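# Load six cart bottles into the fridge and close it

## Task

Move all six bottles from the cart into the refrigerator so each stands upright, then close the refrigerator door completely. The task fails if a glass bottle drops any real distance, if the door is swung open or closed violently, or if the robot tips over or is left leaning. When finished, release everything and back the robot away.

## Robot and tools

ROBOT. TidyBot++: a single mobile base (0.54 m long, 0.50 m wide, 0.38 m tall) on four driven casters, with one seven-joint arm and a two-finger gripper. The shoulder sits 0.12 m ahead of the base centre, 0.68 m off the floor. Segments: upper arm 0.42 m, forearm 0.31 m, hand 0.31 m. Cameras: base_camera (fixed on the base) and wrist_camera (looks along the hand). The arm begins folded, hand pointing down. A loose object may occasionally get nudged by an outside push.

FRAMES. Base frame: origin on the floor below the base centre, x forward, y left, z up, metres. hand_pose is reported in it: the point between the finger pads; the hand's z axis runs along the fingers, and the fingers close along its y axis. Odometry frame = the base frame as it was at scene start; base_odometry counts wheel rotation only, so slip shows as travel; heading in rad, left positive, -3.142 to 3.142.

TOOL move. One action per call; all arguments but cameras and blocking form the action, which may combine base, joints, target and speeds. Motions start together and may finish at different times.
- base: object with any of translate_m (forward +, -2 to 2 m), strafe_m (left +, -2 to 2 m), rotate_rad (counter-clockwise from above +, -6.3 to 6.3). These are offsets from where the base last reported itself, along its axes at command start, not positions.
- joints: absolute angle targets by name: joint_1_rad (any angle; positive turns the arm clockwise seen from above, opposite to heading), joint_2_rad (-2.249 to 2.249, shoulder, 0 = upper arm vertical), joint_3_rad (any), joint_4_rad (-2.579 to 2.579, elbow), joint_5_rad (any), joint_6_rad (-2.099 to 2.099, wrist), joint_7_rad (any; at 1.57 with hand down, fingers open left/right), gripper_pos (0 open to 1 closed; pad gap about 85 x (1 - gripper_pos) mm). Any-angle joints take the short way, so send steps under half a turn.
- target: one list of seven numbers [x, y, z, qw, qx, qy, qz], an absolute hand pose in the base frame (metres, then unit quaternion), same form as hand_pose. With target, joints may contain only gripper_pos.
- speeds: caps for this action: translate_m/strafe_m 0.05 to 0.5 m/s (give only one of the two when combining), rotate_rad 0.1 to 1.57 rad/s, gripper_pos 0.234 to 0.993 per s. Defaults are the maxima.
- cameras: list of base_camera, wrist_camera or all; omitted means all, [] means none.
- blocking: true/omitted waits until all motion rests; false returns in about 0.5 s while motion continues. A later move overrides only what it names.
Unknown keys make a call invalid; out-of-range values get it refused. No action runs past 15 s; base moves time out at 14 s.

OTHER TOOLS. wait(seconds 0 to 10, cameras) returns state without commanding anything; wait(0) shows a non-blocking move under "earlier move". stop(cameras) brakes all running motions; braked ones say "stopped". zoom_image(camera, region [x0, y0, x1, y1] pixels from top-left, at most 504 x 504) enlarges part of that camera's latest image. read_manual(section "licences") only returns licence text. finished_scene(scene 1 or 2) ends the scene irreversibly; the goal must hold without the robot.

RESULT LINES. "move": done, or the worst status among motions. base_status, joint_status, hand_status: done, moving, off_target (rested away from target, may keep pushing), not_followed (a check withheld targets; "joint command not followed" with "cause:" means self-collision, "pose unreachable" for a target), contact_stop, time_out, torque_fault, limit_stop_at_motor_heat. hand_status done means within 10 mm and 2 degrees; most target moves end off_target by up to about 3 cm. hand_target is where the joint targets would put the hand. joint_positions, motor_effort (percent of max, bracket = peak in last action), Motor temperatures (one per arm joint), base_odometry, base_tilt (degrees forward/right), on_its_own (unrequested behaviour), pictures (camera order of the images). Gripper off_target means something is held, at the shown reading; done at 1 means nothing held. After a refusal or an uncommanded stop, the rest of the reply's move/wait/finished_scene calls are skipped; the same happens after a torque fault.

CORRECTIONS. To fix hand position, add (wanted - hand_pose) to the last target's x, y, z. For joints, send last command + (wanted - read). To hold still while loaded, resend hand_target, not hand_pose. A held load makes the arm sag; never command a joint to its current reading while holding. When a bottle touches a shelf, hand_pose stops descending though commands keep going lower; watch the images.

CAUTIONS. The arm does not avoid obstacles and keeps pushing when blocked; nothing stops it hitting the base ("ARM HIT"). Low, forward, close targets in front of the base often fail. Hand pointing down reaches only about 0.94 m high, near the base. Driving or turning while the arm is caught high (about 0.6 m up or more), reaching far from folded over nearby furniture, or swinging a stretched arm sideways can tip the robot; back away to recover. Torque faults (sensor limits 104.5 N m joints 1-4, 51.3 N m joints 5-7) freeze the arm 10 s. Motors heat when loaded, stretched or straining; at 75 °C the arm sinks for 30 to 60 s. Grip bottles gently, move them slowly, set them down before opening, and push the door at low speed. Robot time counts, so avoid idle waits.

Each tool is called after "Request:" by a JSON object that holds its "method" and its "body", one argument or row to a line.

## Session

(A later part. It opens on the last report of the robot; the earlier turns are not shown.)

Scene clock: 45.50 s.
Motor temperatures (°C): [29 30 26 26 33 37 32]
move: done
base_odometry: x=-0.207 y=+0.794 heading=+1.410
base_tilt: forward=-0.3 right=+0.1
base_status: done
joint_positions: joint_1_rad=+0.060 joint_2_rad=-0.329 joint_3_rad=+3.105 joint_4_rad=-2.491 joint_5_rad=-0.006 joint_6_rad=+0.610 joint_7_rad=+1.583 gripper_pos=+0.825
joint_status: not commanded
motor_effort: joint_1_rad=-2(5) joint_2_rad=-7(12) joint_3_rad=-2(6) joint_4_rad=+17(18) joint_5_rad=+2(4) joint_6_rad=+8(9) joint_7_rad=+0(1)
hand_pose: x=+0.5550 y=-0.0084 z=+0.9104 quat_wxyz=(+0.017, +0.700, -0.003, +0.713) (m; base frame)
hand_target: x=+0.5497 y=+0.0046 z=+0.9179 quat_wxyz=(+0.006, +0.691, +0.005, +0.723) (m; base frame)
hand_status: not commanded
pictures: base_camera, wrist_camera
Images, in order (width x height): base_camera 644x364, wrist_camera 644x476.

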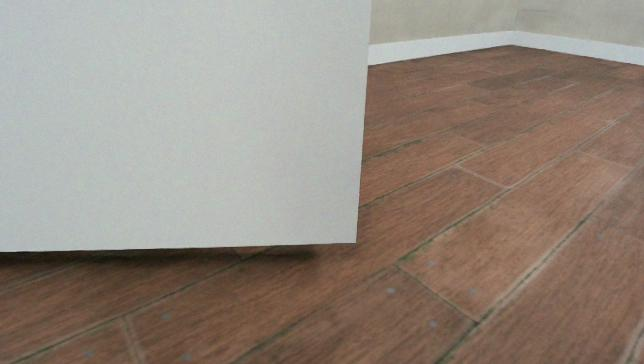

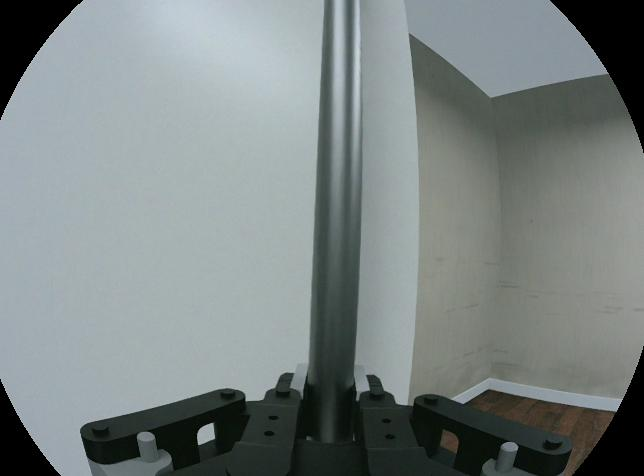

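Request:
{"method": "move", "body": {
  "base": {"translate_m": -0.126, "strafe_m": 0.167, "rotate_rad": -0.26},
  "speeds": {"translate_m": 0.13, "rotate_rad": 0.16}
}}

Request:
{"method": "move", "body": {
  "base": {"translate_m": -0.126, "strafe_m": 0.167, "rotate_rad": -0.26},
  "speeds": {"translate_m": 0.13, "rotate_rad": 0.16}
}}

Request:
{"method": "move", "body": {
  "base": {"translate_m": -0.126, "strafe_m": 0.167, "rotate_rad": -0.26},
  "speeds": {"translate_m": 0.13, "rotate_rad": 0.16}
}}

Request:
{"method": "move", "body": {
  "base": {"translate_m": -0.126, "strafe_m": 0.167, "rotate_rad": -0.26},
  "speeds": {"translate_m": 0.13, "rotate_rad": 0.16}
}}

Scene clock: 48.77 s.
Motor temperatures (°C): [29 30 26 26 33 37 32]
move: done
base_odometry: x=-0.392 y=+0.697 heading=+1.149
base_tilt: forward=-0.3 right=+0.1
base_status: done
joint_positions: joint_1_rad=+0.056 joint_2_rad=-0.331 joint_3_rad=+3.103 joint_4_rad=-2.490 joint_5_rad=-0.006 joint_6_rad=+0.610 joint_7_rad=+1.583 gripper_pos=+0.825
joint_status: not commanded
motor_effort: joint_1_rad=+1(4) joint_2_rad=-6(10) joint_3_rad=+2(5) joint_4_rad=+17(18) joint_5_rad=-1(4) joint_6_rad=+8(9) joint_7_rad=-1(1)
hand_pose: x=+0.5546 y=-0.0054 z=+0.9118 quat_wxyz=(+0.015, +0.699, -0.001, +0.715) (m; base frame)
hand_target: x=+0.5497 y=+0.0046 z=+0.9179 quat_wxyz=(+0.006, +0.691, +0.005, +0.723) (m; base frame)
hand_status: not commanded
pictures: base_camera, wrist_camera
Images, in order (width x height): base_camera 644x364, wrist_camera 644x476.

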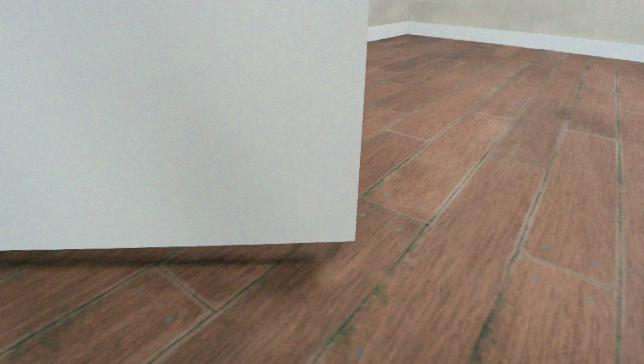

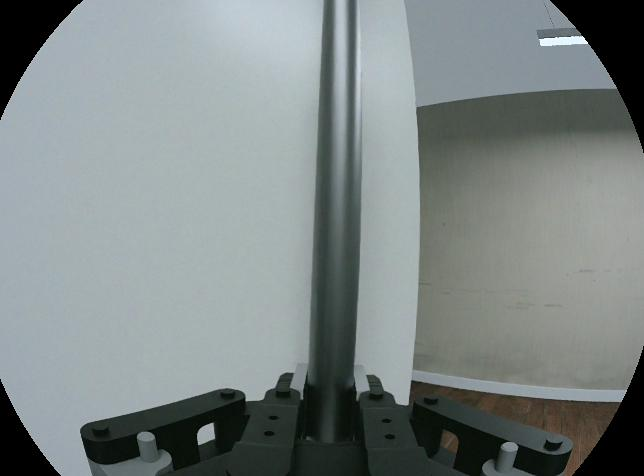

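Scene clock: 51.00 s.
Motor temperatures (°C): [29 30 26 26 33 37 32]
move: done
base_odometry: x=-0.596 y=+0.650 heading=+0.888
base_tilt: forward=-0.3 right=+0.1
base_status: done
joint_positions: joint_1_rad=+0.052 joint_2_rad=-0.333 joint_3_rad=+3.099 joint_4_rad=-2.491 joint_5_rad=-0.006 joint_6_rad=+0.611 joint_7_rad=+1.583 gripper_pos=+0.825
joint_status: not commanded
motor_effort: joint_1_rad=-1(4) joint_2_rad=-6(10) joint_3_rad=-1(4) joint_4_rad=+17(19) joint_5_rad=+1(3) joint_6_rad=+8(9) joint_7_rad=+0(1)
hand_pose: x=+0.5540 y=-0.0012 z=+0.9128 quat_wxyz=(+0.013, +0.698, +0.003, +0.715) (m; base frame)
hand_target: x=+0.5497 y=+0.0046 z=+0.9179 quat_wxyz=(+0.006, +0.691, +0.005, +0.723) (m; base frame)
hand_status: not commanded
pictures: base_camera, wrist_camera
Images, in order (width x height): base_camera 644x364, wrist_camera 644x476.

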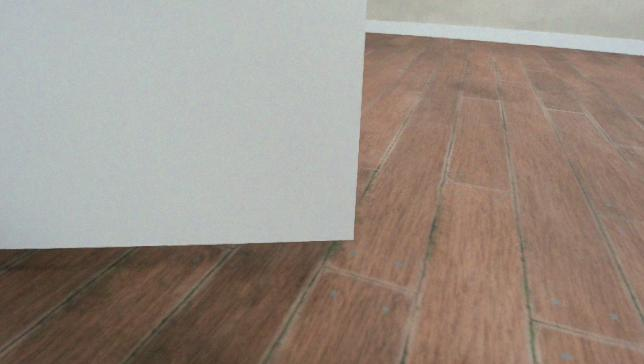

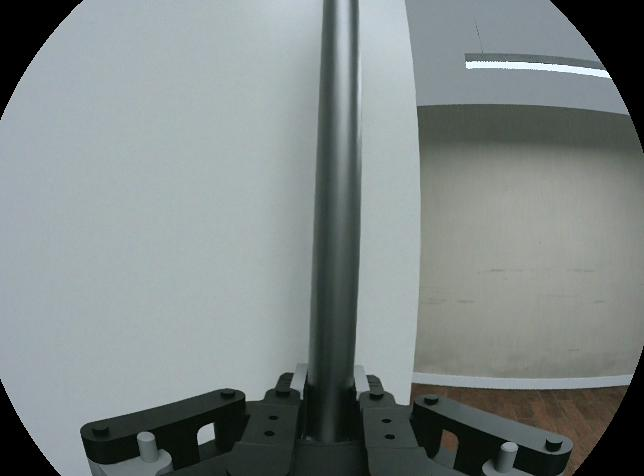

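Scene clock: 53.23 s.
Motor temperatures (°C): [29 30 26 26 33 37 32]
move: done
base_odometry: x=-0.806 y=+0.658 heading=+0.627
base_tilt: forward=-0.3 right=+0.1
base_status: done
joint_positions: joint_1_rad=+0.049 joint_2_rad=-0.337 joint_3_rad=+3.095 joint_4_rad=-2.493 joint_5_rad=-0.006 joint_6_rad=+0.611 joint_7_rad=+1.583 gripper_pos=+0.825
joint_status: not commanded
motor_effort: joint_1_rad=+1(6) joint_2_rad=-6(10) joint_3_rad=+1(6) joint_4_rad=+17(20) joint_5_rad=-1(4) joint_6_rad=+8(9) joint_7_rad=+0(1)
hand_pose: x=+0.5527 y=+0.0018 z=+0.9133 quat_wxyz=(+0.011, +0.698, +0.005, +0.716) (m; base frame)
hand_target: x=+0.5497 y=+0.0046 z=+0.9179 quat_wxyz=(+0.006, +0.691, +0.005, +0.723) (m; base frame)
hand_status: not commanded
pictures: base_camera, wrist_camera
Images, in order (width x height): base_camera 644x364, wrist_camera 644x476.

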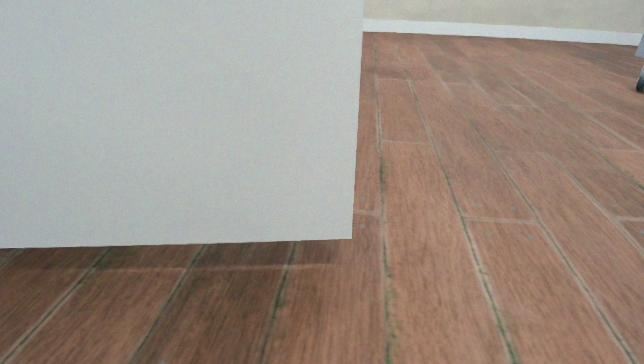

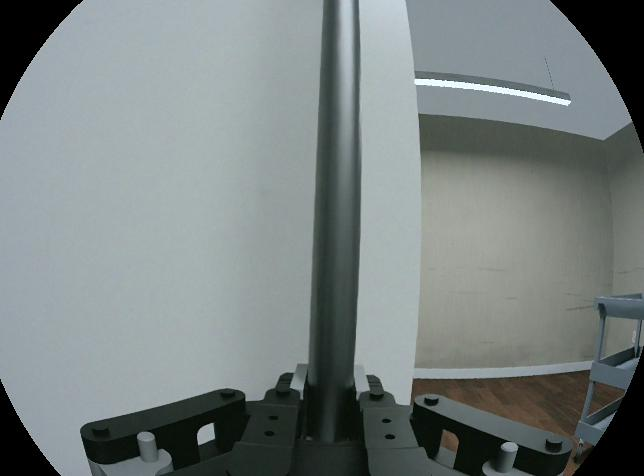

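Scene clock: 55.40 s.
Motor temperatures (°C): [29 30 26 26 33 37 32]
move: done
base_odometry: x=-1.005 y=+0.719 heading=+0.367
base_tilt: forward=-0.3 right=+0.1
base_status: done
joint_positions: joint_1_rad=+0.045 joint_2_rad=-0.230 joint_3_rad=+3.094 joint_4_rad=-2.406 joint_5_rad=-0.006 joint_6_rad=+0.612 joint_7_rad=+1.583 gripper_pos=+0.825
joint_status: not commanded
motor_effort: joint_1_rad=+1(4) joint_2_rad=-29(31) joint_3_rad=+0(4) joint_4_rad=+2(18) joint_5_rad=+0(3) joint_6_rad=+8(9) joint_7_rad=+0(1)
hand_pose: x=+0.5925 y=+0.0032 z=+0.9144 quat_wxyz=(+0.007, +0.705, +0.006, +0.709) (m; base frame)
hand_target: x=+0.5497 y=+0.0046 z=+0.9179 quat_wxyz=(+0.006, +0.691, +0.005, +0.723) (m; base frame)
hand_status: not commanded
pictures: base_camera, wrist_camera
Images, in order (width x height): base_camera 644x364, wrist_camera 644x476.

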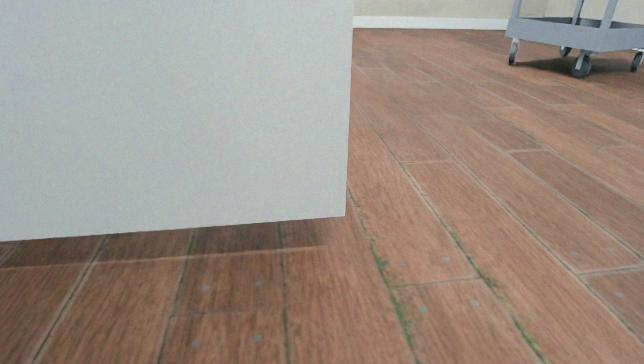

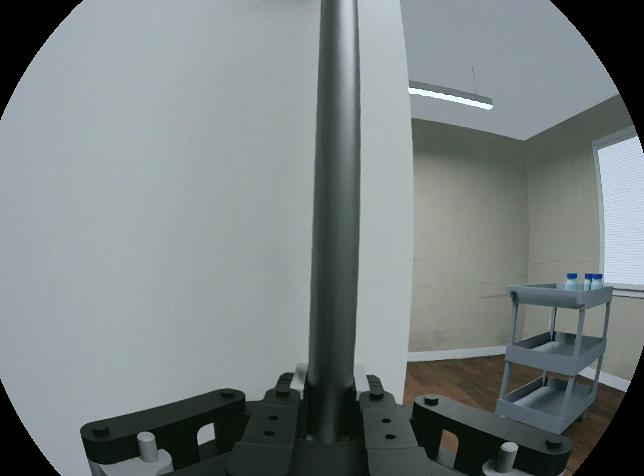

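Request:
{"method": "move", "body": {
  "base": {"translate_m": 0.04},
  "speeds": {"translate_m": 0.1},
  "cameras": []
}}

Request:
{"method": "move", "body": {
  "joints": {"gripper_pos": 0.0},
  "cameras": []
}}

Request:
{"method": "move", "body": {
  "base": {"translate_m": -0.35}
}}

Scene clock: 56.83 s.
Motor temperatures (°C): [29 30 26 26 33 37 32]
move: done
base_odometry: x=-0.968 y=+0.733 heading=+0.367
base_tilt: forward=-0.3 right=+0.1
base_status: done
joint_positions: joint_1_rad=+0.050 joint_2_rad=-0.336 joint_3_rad=+3.095 joint_4_rad=-2.491 joint_5_rad=-0.006 joint_6_rad=+0.612 joint_7_rad=+1.583 gripper_pos=+0.825
joint_status: not commanded
motor_effort: joint_1_rad=+0(3) joint_2_rad=-7(31) joint_3_rad=+0(3) joint_4_rad=+17(19) joint_5_rad=+1(3) joint_6_rad=+9(10) joint_7_rad=+1(1)
hand_pose: x=+0.5531 y=+0.0015 z=+0.9137 quat_wxyz=(+0.011, +0.697, +0.005, +0.717) (m; base frame)
hand_target: x=+0.5497 y=+0.0046 z=+0.9179 quat_wxyz=(+0.006, +0.691, +0.005, +0.723) (m; base frame)
hand_status: not commanded
pictures: none
No camera images: "cameras" was empty.

Scene clock: 58.10 s.
Motor temperatures (°C): [29 30 26 26 33 37 32]
move: done
base_odometry: x=-0.968 y=+0.733 heading=+0.367
base_tilt: forward=-0.3 right=+0.1
base_status: not commanded
joint_positions: joint_1_rad=+0.050 joint_2_rad=-0.339 joint_3_rad=+3.095 joint_4_rad=-2.491 joint_5_rad=-0.006 joint_6_rad=+0.612 joint_7_rad=+1.583 gripper_pos=+0.000
joint_status: all done
motor_effort: joint_1_rad=+1(1) joint_2_rad=-5(8) joint_3_rad=+1(1) joint_4_rad=+18(19) joint_5_rad=+0(2) joint_6_rad=+8(9) joint_7_rad=+0(1)
hand_pose: x=+0.5524 y=+0.0015 z=+0.9150 quat_wxyz=(+0.011, +0.696, +0.005, +0.718) (m; base frame)
hand_target: x=+0.5497 y=+0.0046 z=+0.9179 quat_wxyz=(+0.006, +0.691, +0.005, +0.723) (m; base frame)
hand_status: not commanded
pictures: none
No camera images: "cameras" was empty.

Scene clock: 60.10 s.
Motor temperatures (°C): [29 30 26 26 33 37 32]
move: done
base_odometry: x=-1.295 y=+0.608 heading=+0.367
base_tilt: forward=-0.3 right=+0.1
base_status: done
joint_positions: joint_1_rad=+0.050 joint_2_rad=-0.348 joint_3_rad=+3.095 joint_4_rad=-2.492 joint_5_rad=-0.006 joint_6_rad=+0.612 joint_7_rad=+1.583 gripper_pos=+0.000
joint_status: not commanded
motor_effort: joint_1_rad=+1(1) joint_2_rad=-6(8) joint_3_rad=+1(2) joint_4_rad=+18(19) joint_5_rad=-1(1) joint_6_rad=+7(9) joint_7_rad=+1(1)
hand_pose: x=+0.5503 y=+0.0016 z=+0.9187 quat_wxyz=(+0.012, +0.693, +0.005, +0.721) (m; base frame)
hand_target: x=+0.5497 y=+0.0046 z=+0.9179 quat_wxyz=(+0.006, +0.691, +0.005, +0.723) (m; base frame)
hand_status: not commanded
pictures: base_camera, wrist_camera
Images, in order (width x height): base_camera 644x364, wrist_camera 644x476.

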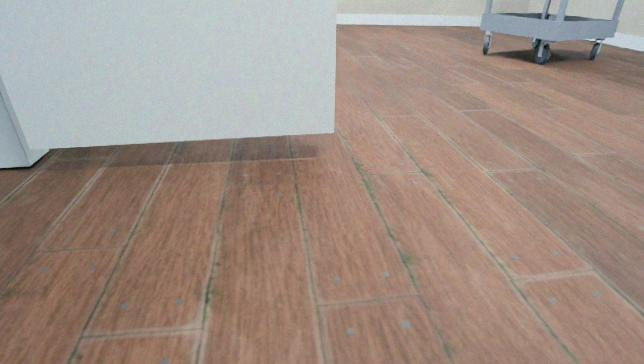

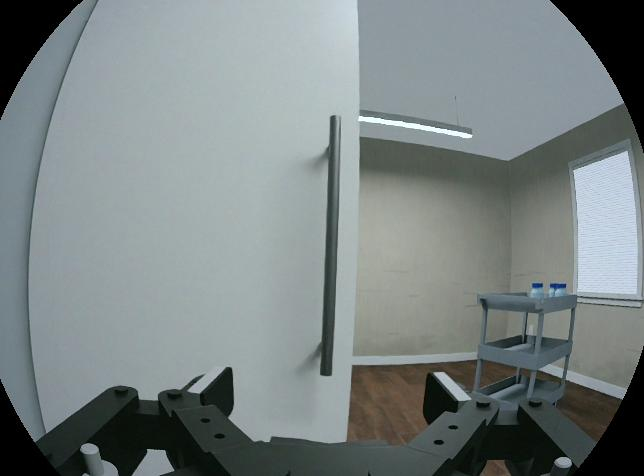

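Request:
{"method": "move", "body": {
  "base": {"strafe_m": -0.767},
  "cameras": []
}}

Request:
{"method": "move", "body": {
  "base": {"translate_m": 1.274, "rotate_rad": 1.653},
  "speeds": {"rotate_rad": 0.5}
}}

Request:
{"method": "zoom_image", "body": {
  "camera": "wrist_camera",
  "region": [100, 0, 560, 470]
}}

Scene clock: 63.77 s.
Motor temperatures (°C): [29 30 26 26 33 37 32]
move: done
base_odometry: x=-1.020 y=-0.109 heading=+0.366
base_tilt: forward=-0.3 right=+0.1
base_status: done
joint_positions: joint_1_rad=+0.050 joint_2_rad=-0.348 joint_3_rad=+3.095 joint_4_rad=-2.492 joint_5_rad=-0.006 joint_6_rad=+0.612 joint_7_rad=+1.583 gripper_pos=+0.000
joint_status: not commanded
motor_effort: joint_1_rad=+1(2) joint_2_rad=-5(6) joint_3_rad=+1(3) joint_4_rad=+19(19) joint_5_rad=+0(2) joint_6_rad=+8(9) joint_7_rad=+0(1)
hand_pose: x=+0.5503 y=+0.0016 z=+0.9187 quat_wxyz=(+0.012, +0.693, +0.005, +0.721) (m; base frame)
hand_target: x=+0.5497 y=+0.0046 z=+0.9179 quat_wxyz=(+0.006, +0.691, +0.005, +0.723) (m; base frame)
hand_status: not commanded
pictures: none
No camera images: "cameras" was empty.

Scene clock: 67.70 s.
Motor temperatures (°C): [29 30 26 26 33 37 32]
move: done
base_odometry: x=+0.170 y=+0.347 heading=+2.019
base_tilt: forward=-0.3 right=+0.1
base_status: done
joint_positions: joint_1_rad=+0.049 joint_2_rad=-0.345 joint_3_rad=+3.094 joint_4_rad=-2.495 joint_5_rad=-0.006 joint_6_rad=+0.612 joint_7_rad=+1.583 gripper_pos=+0.000
joint_status: not commanded
motor_effort: joint_1_rad=+0(3) joint_2_rad=-5(9) joint_3_rad=+1(4) joint_4_rad=+19(20) joint_5_rad=+0(2) joint_6_rad=+7(9) joint_7_rad=+0(1)
hand_pose: x=+0.5505 y=+0.0023 z=+0.9153 quat_wxyz=(+0.011, +0.696, +0.006, +0.718) (m; base frame)
hand_target: x=+0.5497 y=+0.0046 z=+0.9179 quat_wxyz=(+0.006, +0.691, +0.005, +0.723) (m; base frame)
hand_status: not commanded
pictures: base_camera, wrist_camera
Images, in order (width x height): base_camera 644x364, wrist_camera 644x476.

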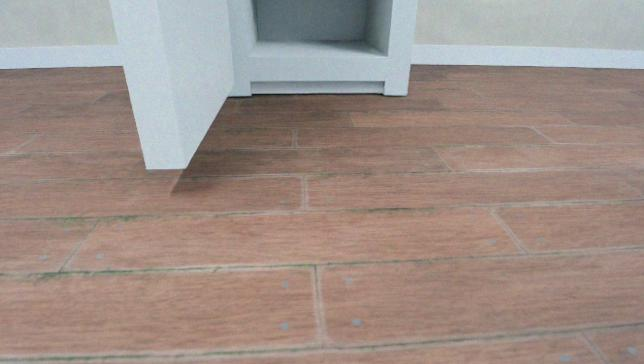

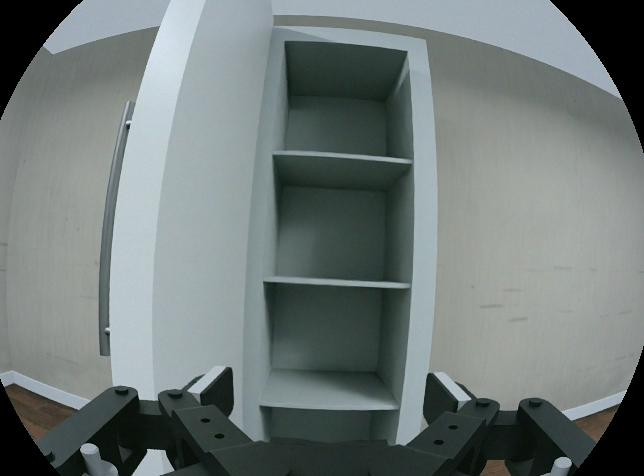

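Scaled by 1.072.

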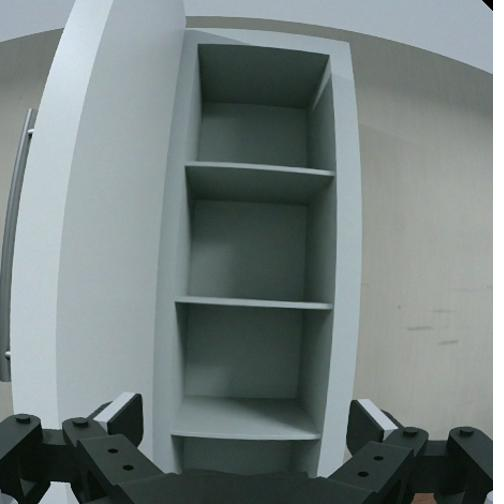

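Request:
{"method": "move", "body": {
  "base": {"translate_m": -0.903, "strafe_m": -0.153, "rotate_rad": -1.284},
  "speeds": {"rotate_rad": 0.6},
  "joints": {"joint_6_rad": 0.2, "joint_2_rad": -0.1, "joint_4_rad": -2.2}
}}

Request:
{"method": "zoom_image", "body": {
  "camera": "wrist_camera",
  "region": [100, 50, 560, 400]
}}

Scene clock: 73.20 s.
Motor temperatures (°C): [29 30 26 26 33 37 32]
move: done
base_odometry: x=+0.700 y=-0.400 heading=+0.735
base_tilt: forward=-0.3 right=+0.1
base_status: done
joint_positions: joint_1_rad=+0.050 joint_2_rad=-0.111 joint_3_rad=+3.094 joint_4_rad=-2.236 joint_5_rad=-0.006 joint_6_rad=+0.263 joint_7_rad=+1.583 gripper_pos=+0.000
joint_status: all done
motor_effort: joint_1_rad=+1(2) joint_2_rad=-13(15) joint_3_rad=+1(4) joint_4_rad=+18(19) joint_5_rad=+0(1) joint_6_rad=+7(9) joint_7_rad=-1(1)
hand_pose: x=+0.6375 y=+0.0003 z=+0.8451 quat_wxyz=(+0.006, +0.802, +0.003, +0.597) (m; base frame)
hand_target: x=+0.6424 y=+0.0030 z=+0.8410 quat_wxyz=(+0.001, +0.813, +0.001, +0.582) (m; base frame)
hand_status: not commanded
pictures: base_camera, wrist_camera
Images, in order (width x height): base_camera 644x364, wrist_camera 644x476.

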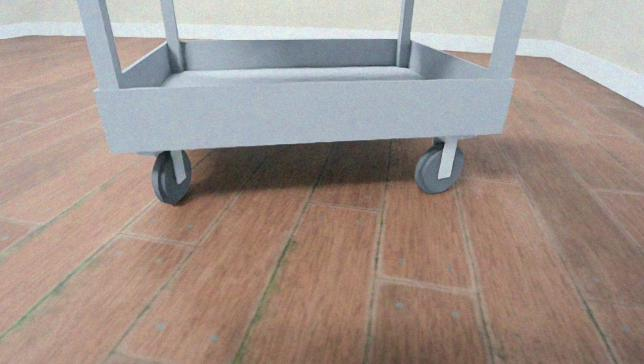

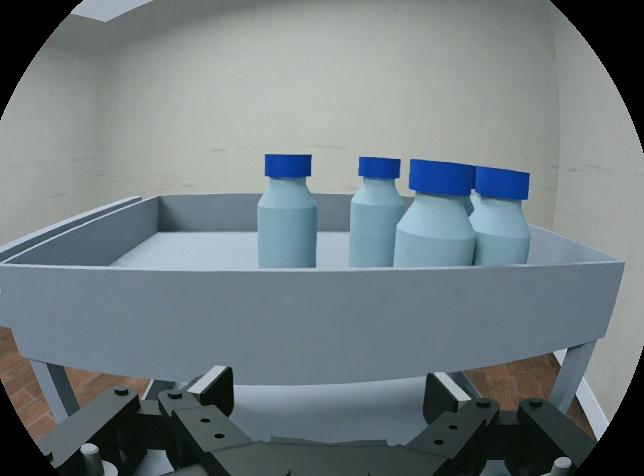

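Scaled by 1.096.

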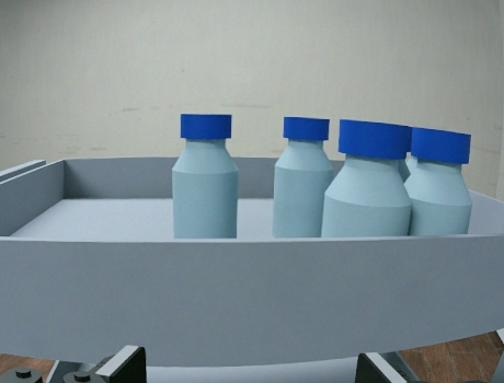

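Request:
{"method": "move", "body": {
  "joints": {"joint_6_rad": -0.6, "joint_2_rad": 0.0, "joint_4_rad": -1.8, "joint_1_rad": 0.05},
  "cameras": ["wrist_camera"]
}}

Request:
{"method": "zoom_image", "body": {
  "camera": "wrist_camera",
  "region": [200, 50, 560, 350]
}}

Scene clock: 76.83 s.
Motor temperatures (°C): [29 30 26 26 33 37 32]
move: done
base_odometry: x=+0.700 y=-0.400 heading=+0.735
base_tilt: forward=-0.3 right=+0.1
base_status: not commanded
joint_positions: joint_1_rad=+0.050 joint_2_rad=-0.027 joint_3_rad=+3.094 joint_4_rad=-1.839 joint_5_rad=-0.006 joint_6_rad=-0.538 joint_7_rad=+1.583 gripper_pos=+0.000
joint_status: all done
motor_effort: joint_1_rad=+1(1) joint_2_rad=-16(17) joint_3_rad=+1(1) joint_4_rad=+19(20) joint_5_rad=+0(1) joint_6_rad=+6(9) joint_7_rad=+0(1)
hand_pose: x=+0.6337 y=+0.0011 z=+0.8085 quat_wxyz=(+0.001, +0.923, +0.003, +0.385) (m; base frame)
hand_target: x=+0.6348 y=+0.0013 z=+0.8016 quat_wxyz=(-0.001, +0.932, -0.001, +0.362) (m; base frame)
hand_status: not commanded
pictures: wrist_camera
Images, in order (width x height): wrist_camera 644x476.

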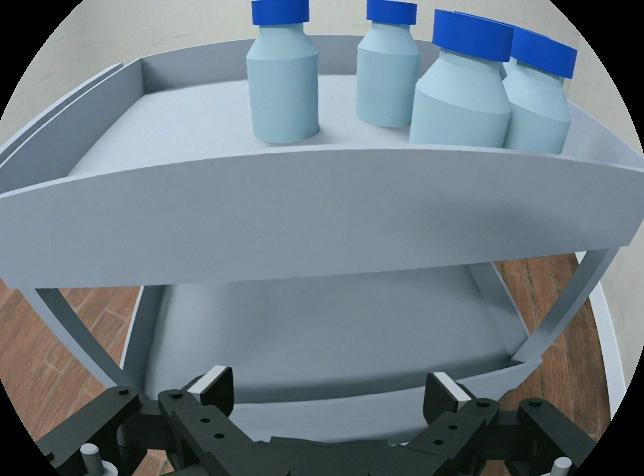

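Scaled by 1.400.

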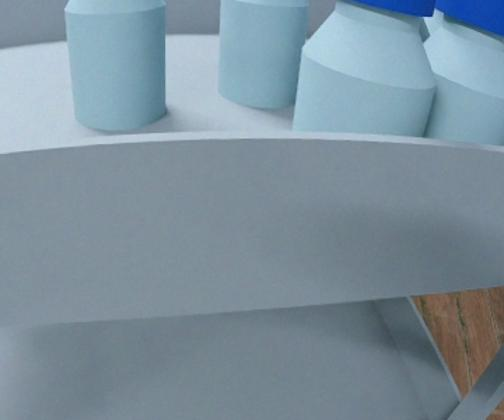

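Request:
{"method": "move", "body": {
  "target": [0.68, 0.0, 0.89, 0.0, 0.7071, 0.0, 0.7071],
  "cameras": ["wrist_camera"]
}}

Request:
{"method": "zoom_image", "body": {
  "camera": "wrist_camera",
  "region": [200, 150, 560, 450]
}}

Scene clock: 82.17 s.
Motor temperatures (°C): [29 30 26 26 33 37 32]
move: off_target
base_odometry: x=+0.700 y=-0.400 heading=+0.735
base_tilt: forward=-0.3 right=+0.1
base_status: not commanded
joint_positions: joint_1_rad=+0.009 joint_2_rad=+0.014 joint_3_rad=+3.129 joint_4_rad=-2.250 joint_5_rad=-0.006 joint_6_rad=+0.690 joint_7_rad=+1.583 gripper_pos=+0.000
joint_status: not commanded
motor_effort: joint_1_rad=+1(1) joint_2_rad=-16(17) joint_3_rad=+1(1) joint_4_rad=+17(20) joint_5_rad=+0(1) joint_6_rad=+8(9) joint_7_rad=-1(1)
hand_pose: x=+0.6779 y=+0.0019 z=+0.9004 quat_wxyz=(+0.003, +0.708, +0.003, +0.706) (m; base frame)
hand_target: x=+0.6800 y=+0.0000 z=+0.8900 quat_wxyz=(+0.000, +0.707, +0.000, +0.707) (m; base frame)
hand_status: off_target (0.011 m and 0.5 deg from the pose sent, 0.094 m and 44.7 deg at the start)
pictures: wrist_camera
Images, in order (width x height): wrist_camera 644x476.

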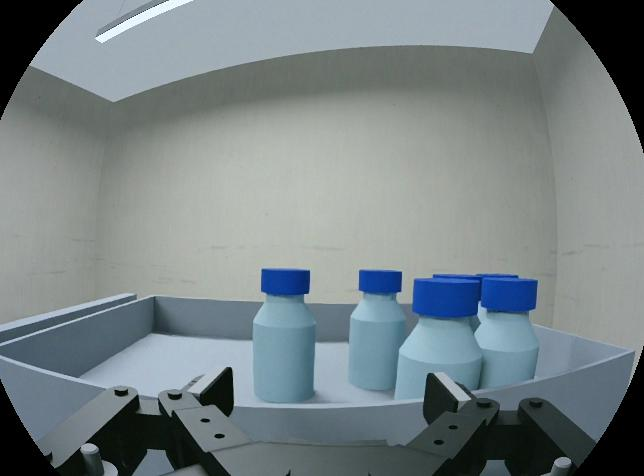

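Scaled by 1.400.

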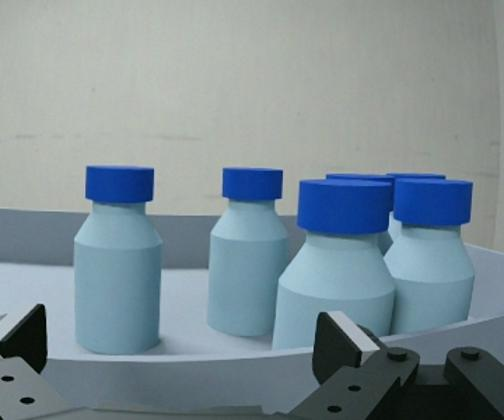

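Request:
{"method": "move", "body": {
  "base": {"translate_m": 0.15, "strafe_m": 0.055},
  "cameras": ["wrist_camera", "base_camera"]
}}

Scene clock: 84.93 s.
Motor temperatures (°C): [29 30 26 26 33 37 32]
move: done
base_odometry: x=+0.774 y=-0.259 heading=+0.734
base_tilt: forward=-0.3 right=+0.1
base_status: done
joint_positions: joint_1_rad=+0.004 joint_2_rad=+0.028 joint_3_rad=+3.134 joint_4_rad=-2.255 joint_5_rad=-0.006 joint_6_rad=+0.696 joint_7_rad=+1.583 gripper_pos=+0.000
joint_status: not commanded
motor_effort: joint_1_rad=+1(2) joint_2_rad=-16(18) joint_3_rad=+0(1) joint_4_rad=+17(20) joint_5_rad=+0(1) joint_6_rad=+8(9) joint_7_rad=+1(1)
hand_pose: x=+0.6799 y=+0.0019 z=+0.8924 quat_wxyz=(+0.003, +0.712, +0.003, +0.702) (m; base frame)
hand_target: x=+0.6800 y=+0.0000 z=+0.8900 quat_wxyz=(+0.000, +0.707, +0.000, +0.707) (m; base frame)
hand_status: not commanded
pictures: base_camera, wrist_camera
Images, in order (width x height): base_camera 644x364, wrist_camera 644x476.

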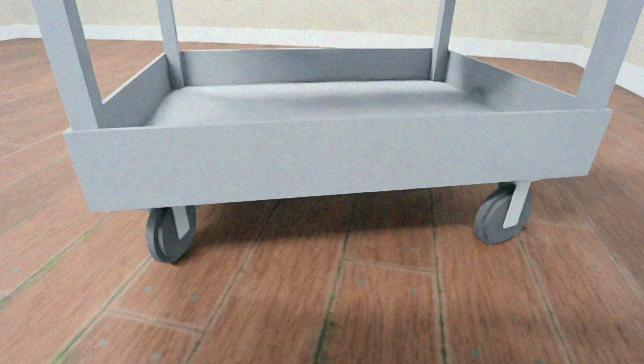

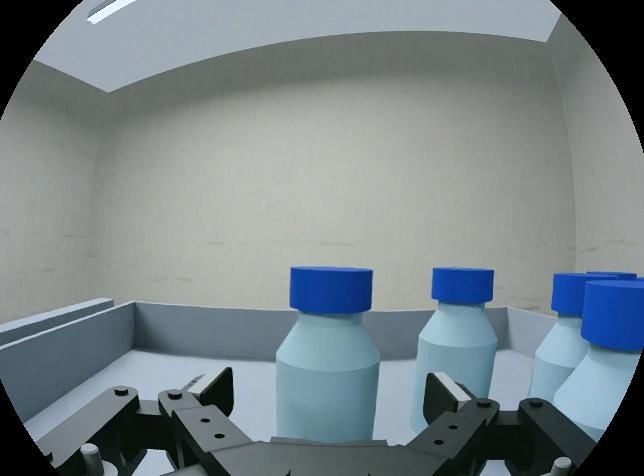

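Request:
{"method": "move", "body": {
  "target": [0.67, 0.0, 0.915, 0.0, 0.766, 0.0, 0.643],
  "cameras": ["wrist_camera"]
}}

Scene clock: 88.53 s.
Motor temperatures (°C): [29 30 26 26 33 37 32]
move: done
base_odometry: x=+0.774 y=-0.259 heading=+0.734
base_tilt: forward=-0.3 right=+0.1
base_status: not commanded
joint_positions: joint_1_rad=+0.001 joint_2_rad=-0.097 joint_3_rad=+3.135 joint_4_rad=-2.134 joint_5_rad=-0.006 joint_6_rad=+0.324 joint_7_rad=+1.583 gripper_pos=+0.000
joint_status: not commanded
motor_effort: joint_1_rad=+1(1) joint_2_rad=-14(17) joint_3_rad=+0(1) joint_4_rad=+19(19) joint_5_rad=+1(1) joint_6_rad=+8(9) joint_7_rad=+0(1)
hand_pose: x=+0.6672 y=+0.0039 z=+0.9149 quat_wxyz=(+0.001, +0.756, +0.004, +0.655) (m; base frame)
hand_target: x=+0.6700 y=+0.0000 z=+0.9150 quat_wxyz=(+0.000, +0.766, +0.000, +0.643) (m; base frame)
hand_status: done (0.005 m and 1.9 deg from the pose sent, 0.025 m and 9.1 deg at the start)
pictures: wrist_camera
Images, in order (width x height): wrist_camera 644x476.

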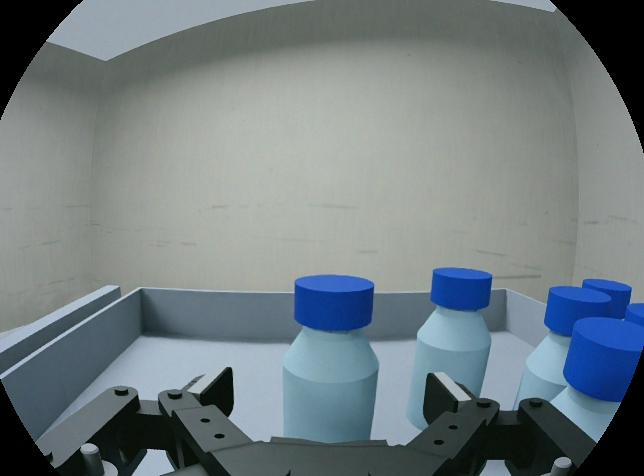

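Request:
{"method": "move", "body": {
  "base": {"translate_m": 0.082, "strafe_m": -0.005},
  "speeds": {"translate_m": 0.15},
  "cameras": ["wrist_camera"]
}}

Scene clock: 93.70 s.
Motor temperatures (°C): [29 30 26 26 33 37 32]
move: done
base_odometry: x=+0.839 y=-0.207 heading=+0.734
base_tilt: forward=-0.3 right=+0.1
base_status: done
joint_positions: joint_1_rad=+0.000 joint_2_rad=-0.102 joint_3_rad=+3.137 joint_4_rad=-2.133 joint_5_rad=-0.006 joint_6_rad=+0.320 joint_7_rad=+1.583 gripper_pos=+0.000
joint_status: not commanded
motor_effort: joint_1_rad=+1(2) joint_2_rad=-13(16) joint_3_rad=+0(2) joint_4_rad=+19(20) joint_5_rad=+0(1) joint_6_rad=+8(9) joint_7_rad=+0(1)
hand_pose: x=+0.6659 y=+0.0039 z=+0.9171 quat_wxyz=(+0.001, +0.755, +0.004, +0.656) (m; base frame)
hand_target: x=+0.6700 y=+0.0000 z=+0.9150 quat_wxyz=(+0.000, +0.766, +0.000, +0.643) (m; base frame)
hand_status: not commanded
pictures: wrist_camera
Images, in order (width x height): wrist_camera 644x476.

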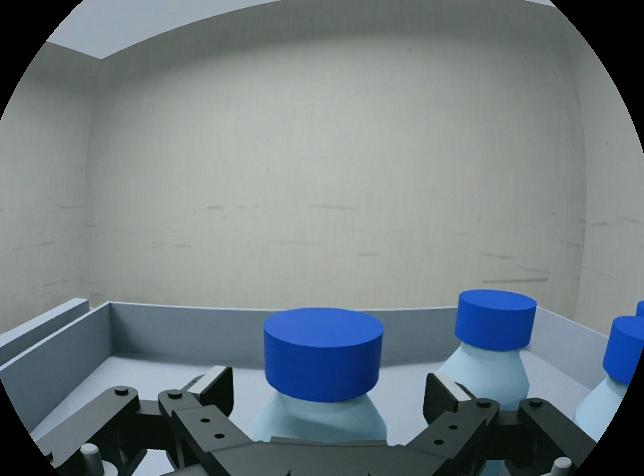

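Request:
{"method": "move", "body": {
  "base": {"translate_m": 0.008, "strafe_m": 0.004},
  "speeds": {"translate_m": 0.15},
  "cameras": []
}}

Request:
{"method": "move", "body": {
  "joints": {"gripper_pos": 0.45},
  "speeds": {"gripper_pos": 0.234},
  "cameras": ["wrist_camera"]
}}

Scene clock: 94.87 s.
Motor temperatures (°C): [29 30 26 26 33 37 32]
move: done
base_odometry: x=+0.842 y=-0.199 heading=+0.734
base_tilt: forward=-0.3 right=+0.1
base_status: done
joint_positions: joint_1_rad=-0.002 joint_2_rad=-0.102 joint_3_rad=+3.139 joint_4_rad=-2.133 joint_5_rad=-0.006 joint_6_rad=+0.320 joint_7_rad=+1.583 gripper_pos=+0.000
joint_status: not commanded
motor_effort: joint_1_rad=+1(3) joint_2_rad=-13(17) joint_3_rad=+0(2) joint_4_rad=+19(20) joint_5_rad=+0(1) joint_6_rad=+8(9) joint_7_rad=+0(1)
hand_pose: x=+0.6660 y=+0.0038 z=+0.9171 quat_wxyz=(+0.001, +0.755, +0.004, +0.656) (m; base frame)
hand_target: x=+0.6700 y=+0.0000 z=+0.9150 quat_wxyz=(+0.000, +0.766, +0.000, +0.643) (m; base frame)
hand_status: not commanded
pictures: none
No camera images: "cameras" was empty.

Scene clock: 97.10 s.
Motor temperatures (°C): [29 30 26 26 33 37 32]
move: done
base_odometry: x=+0.842 y=-0.199 heading=+0.734
base_tilt: forward=-0.3 right=+0.1
base_status: not commanded
joint_positions: joint_1_rad=-0.004 joint_2_rad=-0.102 joint_3_rad=+3.139 joint_4_rad=-2.133 joint_5_rad=-0.006 joint_6_rad=+0.320 joint_7_rad=+1.583 gripper_pos=+0.431
joint_status: all done
motor_effort: joint_1_rad=+0(2) joint_2_rad=-12(14) joint_3_rad=+0(2) joint_4_rad=+18(19) joint_5_rad=+0(1) joint_6_rad=+7(9) joint_7_rad=+0(1)
hand_pose: x=+0.6661 y=+0.0045 z=+0.9172 quat_wxyz=(+0.001, +0.755, +0.005, +0.656) (m; base frame)
hand_target: x=+0.6700 y=+0.0000 z=+0.9150 quat_wxyz=(+0.000, +0.766, +0.000, +0.643) (m; base frame)
hand_status: not commanded
pictures: wrist_camera
Images, in order (width x height): wrist_camera 644x476.

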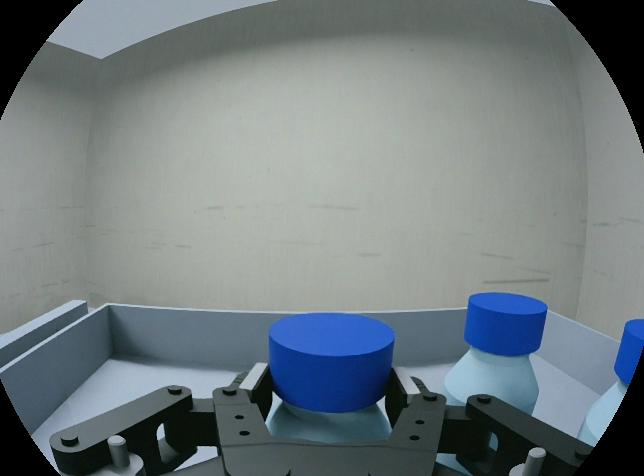

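Request:
{"method": "move", "body": {
  "joints": {"gripper_pos": 0.49},
  "speeds": {"gripper_pos": 0.234},
  "cameras": []
}}

Request:
{"method": "move", "body": {
  "target": [0.67, 0.0, 0.965, 0.0, 0.766, 0.0, 0.643],
  "cameras": ["wrist_camera"]
}}

Request:
{"method": "move", "body": {
  "target": [0.67, 0.0, 1.07, 0.0, 0.766, 0.0, 0.643],
  "cameras": ["wrist_camera"]
}}

Scene clock: 98.23 s.
Motor temperatures (°C): [29 30 26 26 33 37 32]
move: off_target
base_odometry: x=+0.842 y=-0.199 heading=+0.734
base_tilt: forward=-0.3 right=+0.1
base_status: not commanded
joint_positions: joint_1_rad=-0.004 joint_2_rad=-0.102 joint_3_rad=+3.139 joint_4_rad=-2.133 joint_5_rad=-0.006 joint_6_rad=+0.320 joint_7_rad=+1.583 gripper_pos=+0.438
joint_status: gripper_pos off_target (ended at +0.438, target +0.490)
motor_effort: joint_1_rad=+1(1) joint_2_rad=-12(13) joint_3_rad=+1(1) joint_4_rad=+18(18) joint_5_rad=+0(1) joint_6_rad=+6(8) joint_7_rad=-1(1)
hand_pose: x=+0.6661 y=+0.0044 z=+0.9173 quat_wxyz=(+0.001, +0.755, +0.005, +0.656) (m; base frame)
hand_target: x=+0.6700 y=+0.0000 z=+0.9150 quat_wxyz=(+0.000, +0.766, +0.000, +0.643) (m; base frame)
hand_status: not commanded
pictures: none
No camera images: "cameras" was empty.

Scene clock: 99.27 s.
Motor temperatures (°C): [29 30 26 26 33 37 32]
move: off_target
base_odometry: x=+0.842 y=-0.199 heading=+0.734
base_tilt: forward=-0.3 right=+0.1
base_status: not commanded
joint_positions: joint_1_rad=-0.007 joint_2_rad=-0.114 joint_3_rad=+3.141 joint_4_rad=-2.031 joint_5_rad=-0.006 joint_6_rad=+0.131 joint_7_rad=+1.583 gripper_pos=+0.438
joint_status: not commanded
motor_effort: joint_1_rad=+1(1) joint_2_rad=-16(17) joint_3_rad=+1(1) joint_4_rad=+23(23) joint_5_rad=+0(1) joint_6_rad=+11(11) joint_7_rad=+0(1)
hand_pose: x=+0.6709 y=+0.0054 z=+0.9267 quat_wxyz=(+0.000, +0.779, +0.006, +0.627) (m; base frame)
hand_target: x=+0.6700 y=+0.0000 z=+0.9650 quat_wxyz=(+0.000, +0.766, +0.000, +0.643) (m; base frame)
hand_status: off_target (0.039 m and 2.4 deg from the pose sent, 0.048 m and 2.0 deg at the start)
pictures: wrist_camera
Images, in order (width x height): wrist_camera 644x476.

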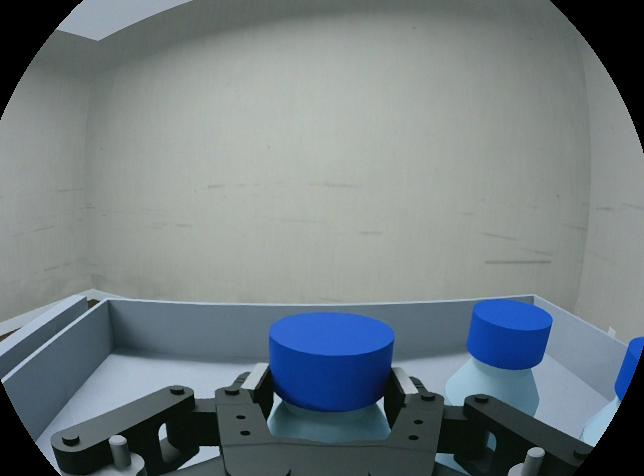

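Scene clock: 100.97 s.
Motor temperatures (°C): [29 30 26 26 33 37 32]
move: off_target
base_odometry: x=+0.842 y=-0.199 heading=+0.734
base_tilt: forward=-0.3 right=+0.1
base_status: not commanded
joint_positions: joint_1_rad=-0.007 joint_2_rad=-0.143 joint_3_rad=+3.141 joint_4_rad=-1.707 joint_5_rad=-0.006 joint_6_rad=-0.208 joint_7_rad=+1.583 gripper_pos=+0.438
joint_status: not commanded
motor_effort: joint_1_rad=+1(1) joint_2_rad=-17(18) joint_3_rad=+1(1) joint_4_rad=+24(24) joint_5_rad=+0(1) joint_6_rad=+11(11) joint_7_rad=+0(1)
hand_pose: x=+0.6783 y=+0.0061 z=+1.0381 quat_wxyz=(-0.001, +0.775, +0.006, +0.632) (m; base frame)
hand_target: x=+0.6700 y=+0.0000 z=+1.0700 quat_wxyz=(+0.000, +0.766, +0.000, +0.643) (m; base frame)
hand_status: off_target (0.034 m and 1.7 deg from the pose sent, 0.143 m and 2.4 deg at the start)
pictures: wrist_camera
Images, in order (width x height): wrist_camera 644x476.

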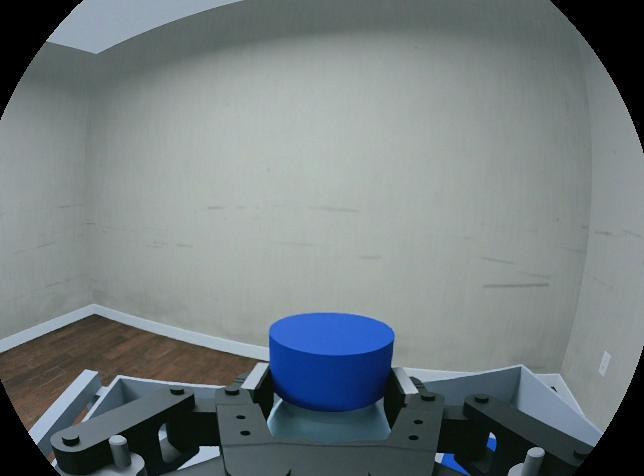

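Request:
{"method": "move", "body": {
  "target": [0.66, 0.0, 1.11, 0.0, 0.746, 0.0, 0.666],
  "cameras": []
}}

Request:
{"method": "move", "body": {
  "base": {"translate_m": -0.45},
  "cameras": ["wrist_camera"]
}}

Request:
{"method": "move", "body": {
  "base": {"translate_m": 0.427, "strafe_m": 0.772, "rotate_rad": 1.286},
  "speeds": {"rotate_rad": 0.5}
}}

Scene clock: 103.83 s.
Motor temperatures (°C): [29 30 26 26 33 37 32]
move: off_target
base_odometry: x=+0.842 y=-0.199 heading=+0.734
base_tilt: forward=-0.3 right=+0.1
base_status: not commanded
joint_positions: joint_1_rad=-0.007 joint_2_rad=-0.168 joint_3_rad=+3.141 joint_4_rad=-1.658 joint_5_rad=-0.006 joint_6_rad=-0.227 joint_7_rad=+1.583 gripper_pos=+0.438
joint_status: not commanded
motor_effort: joint_1_rad=+1(1) joint_2_rad=-16(19) joint_3_rad=+0(1) joint_4_rad=+24(25) joint_5_rad=+0(1) joint_6_rad=+11(12) joint_7_rad=+0(1)
hand_pose: x=+0.6700 y=+0.0061 z=+1.0769 quat_wxyz=(-0.001, +0.757, +0.006, +0.654) (m; base frame)
hand_target: x=+0.6600 y=+0.0000 z=+1.1100 quat_wxyz=(+0.000, +0.746, +0.000, +0.666) (m; base frame)
hand_status: off_target (0.035 m and 2.0 deg from the pose sent, 0.074 m and 5.1 deg at the start)
pictures: none
No camera images: "cameras" was empty.

Scene clock: 106.03 s.
Motor temperatures (°C): [29 30 26 26 33 37 32]
move: done
base_odometry: x=+0.508 y=-0.500 heading=+0.733
base_tilt: forward=-0.3 right=+0.1
base_status: done
joint_positions: joint_1_rad=-0.008 joint_2_rad=-0.187 joint_3_rad=+3.142 joint_4_rad=-1.655 joint_5_rad=-0.006 joint_6_rad=-0.230 joint_7_rad=+1.583 gripper_pos=+0.438
joint_status: not commanded
motor_effort: joint_1_rad=+0(2) joint_2_rad=-15(22) joint_3_rad=+1(3) joint_4_rad=+24(25) joint_5_rad=-1(1) joint_6_rad=+12(12) joint_7_rad=+0(1)
hand_pose: x=+0.6624 y=+0.0055 z=+1.0878 quat_wxyz=(-0.001, +0.751, +0.006, +0.661) (m; base frame)
hand_target: x=+0.6600 y=+0.0000 z=+1.1100 quat_wxyz=(+0.000, +0.746, +0.000, +0.666) (m; base frame)
hand_status: not commanded
pictures: wrist_camera
Images, in order (width x height): wrist_camera 644x476.

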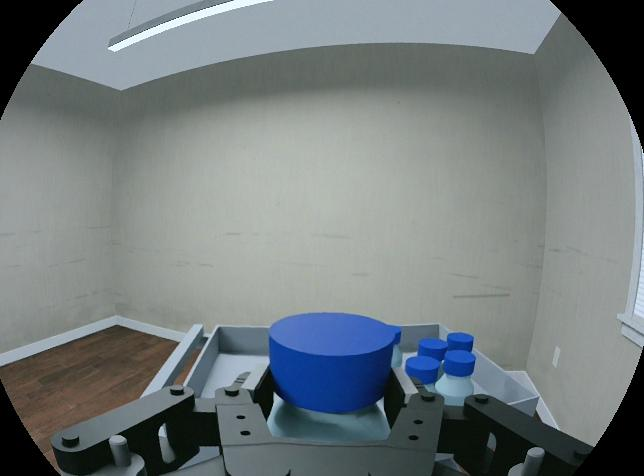

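Scene clock: 109.20 s.
Motor temperatures (°C): [29 30 26 26 33 37 32]
move: done
base_odometry: x=+0.308 y=+0.359 heading=+2.019
base_tilt: forward=-0.3 right=+0.1
base_status: done
joint_positions: joint_1_rad=-0.013 joint_2_rad=-0.181 joint_3_rad=+3.156 joint_4_rad=-1.655 joint_5_rad=-0.006 joint_6_rad=-0.230 joint_7_rad=+1.583 gripper_pos=+0.438
joint_status: not commanded
motor_effort: joint_1_rad=+1(3) joint_2_rad=-16(19) joint_3_rad=+0(5) joint_4_rad=+24(25) joint_5_rad=+0(1) joint_6_rad=+11(12) joint_7_rad=+0(1)
hand_pose: x=+0.6650 y=+0.0001 z=+1.0846 quat_wxyz=(+0.001, +0.753, +0.002, +0.658) (m; base frame)
hand_target: x=+0.6600 y=+0.0000 z=+1.1100 quat_wxyz=(+0.000, +0.746, +0.000, +0.666) (m; base frame)
hand_status: not commanded
pictures: base_camera, wrist_camera
Images, in order (width x height): base_camera 644x364, wrist_camera 644x476.

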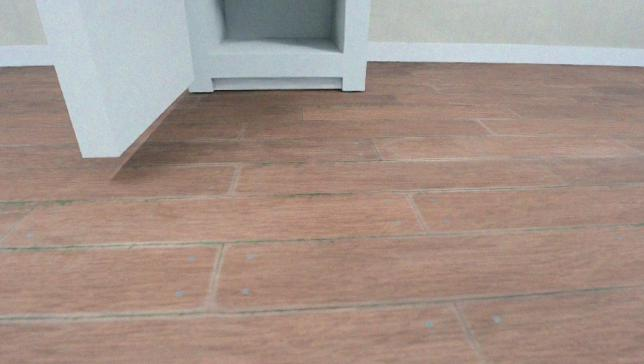

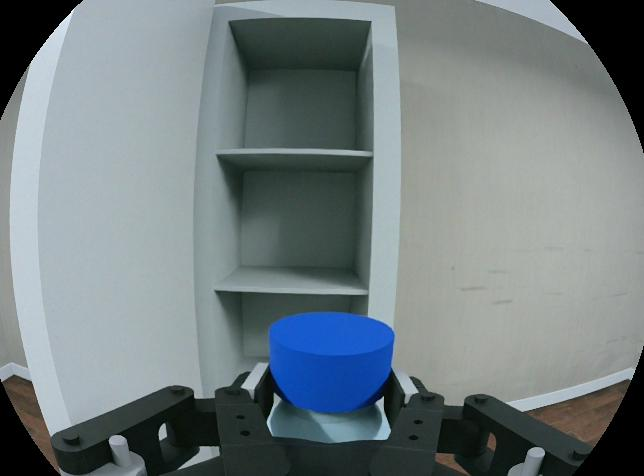

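Request:
{"method": "move", "body": {
  "base": {"translate_m": 0.6, "strafe_m": 0.02}
}}

Scene clock: 113.83 s.
Motor temperatures (°C): [29 30 26 26 33 37 32]
move: done
base_odometry: x=+0.030 y=+0.891 heading=+2.020
base_tilt: forward=-0.3 right=+0.1
base_status: done
joint_positions: joint_1_rad=-0.013 joint_2_rad=-0.175 joint_3_rad=+3.156 joint_4_rad=-1.654 joint_5_rad=-0.006 joint_6_rad=-0.231 joint_7_rad=+1.583 gripper_pos=+0.438
joint_status: not commanded
motor_effort: joint_1_rad=+1(1) joint_2_rad=-15(19) joint_3_rad=+0(1) joint_4_rad=+24(25) joint_5_rad=-1(1) joint_6_rad=+11(12) joint_7_rad=+0(1)
hand_pose: x=+0.6674 y=+0.0001 z=+1.0813 quat_wxyz=(+0.001, +0.755, +0.002, +0.656) (m; base frame)
hand_target: x=+0.6600 y=+0.0000 z=+1.1100 quat_wxyz=(+0.000, +0.746, +0.000, +0.666) (m; base frame)
hand_status: not commanded
pictures: base_camera, wrist_camera
Images, in order (width x height): base_camera 644x364, wrist_camera 644x476.

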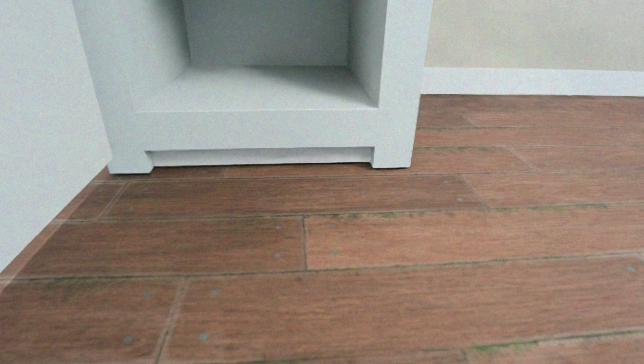

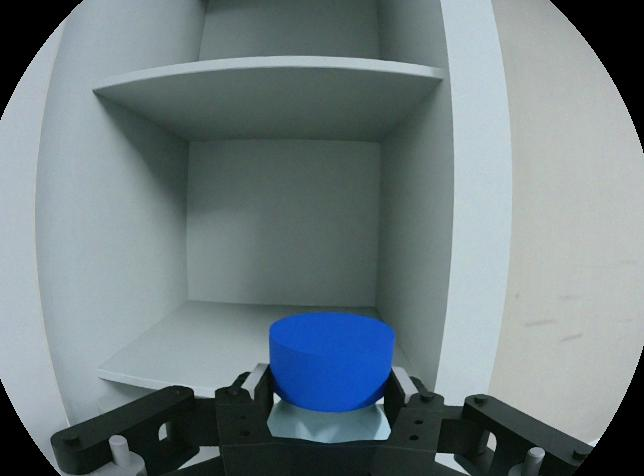

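Request:
{"method": "move", "body": {
  "base": {"translate_m": 0.47},
  "speeds": {"translate_m": 0.25}
}}

Scene clock: 117.83 s.
Motor temperatures (°C): [29 30 26 26 33 37 32]
move: done
base_odometry: x=-0.175 y=+1.315 heading=+2.021
base_tilt: forward=-0.3 right=+0.1
base_status: done
joint_positions: joint_1_rad=-0.013 joint_2_rad=-0.177 joint_3_rad=+3.156 joint_4_rad=-1.654 joint_5_rad=-0.006 joint_6_rad=-0.231 joint_7_rad=+1.583 gripper_pos=+0.438
joint_status: not commanded
motor_effort: joint_1_rad=+0(2) joint_2_rad=-16(18) joint_3_rad=+1(1) joint_4_rad=+24(25) joint_5_rad=+0(1) joint_6_rad=+11(12) joint_7_rad=+0(1)
hand_pose: x=+0.6663 y=+0.0001 z=+1.0828 quat_wxyz=(+0.001, +0.754, +0.002, +0.657) (m; base frame)
hand_target: x=+0.6600 y=+0.0000 z=+1.1100 quat_wxyz=(+0.000, +0.746, +0.000, +0.666) (m; base frame)
hand_status: not commanded
pictures: base_camera, wrist_camera
Images, in order (width x height): base_camera 644x364, wrist_camera 644x476.

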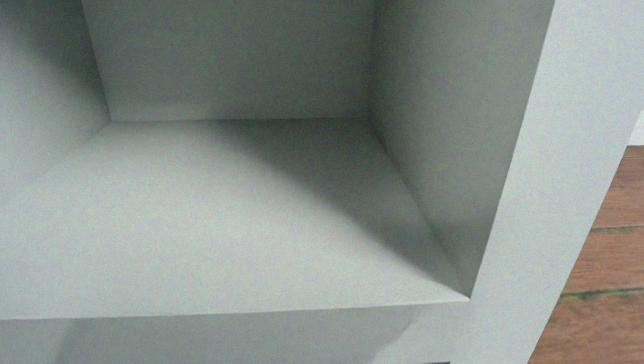

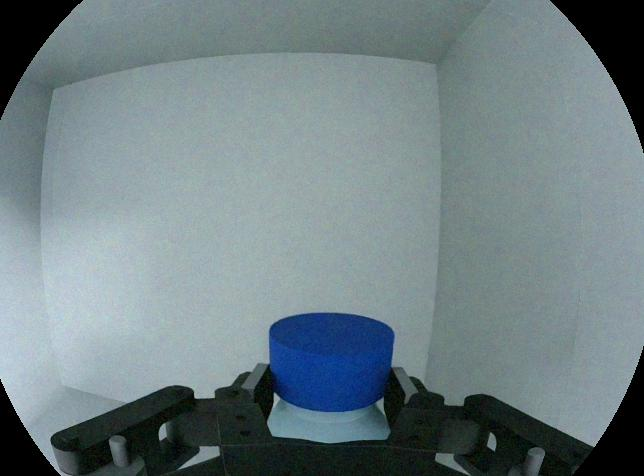

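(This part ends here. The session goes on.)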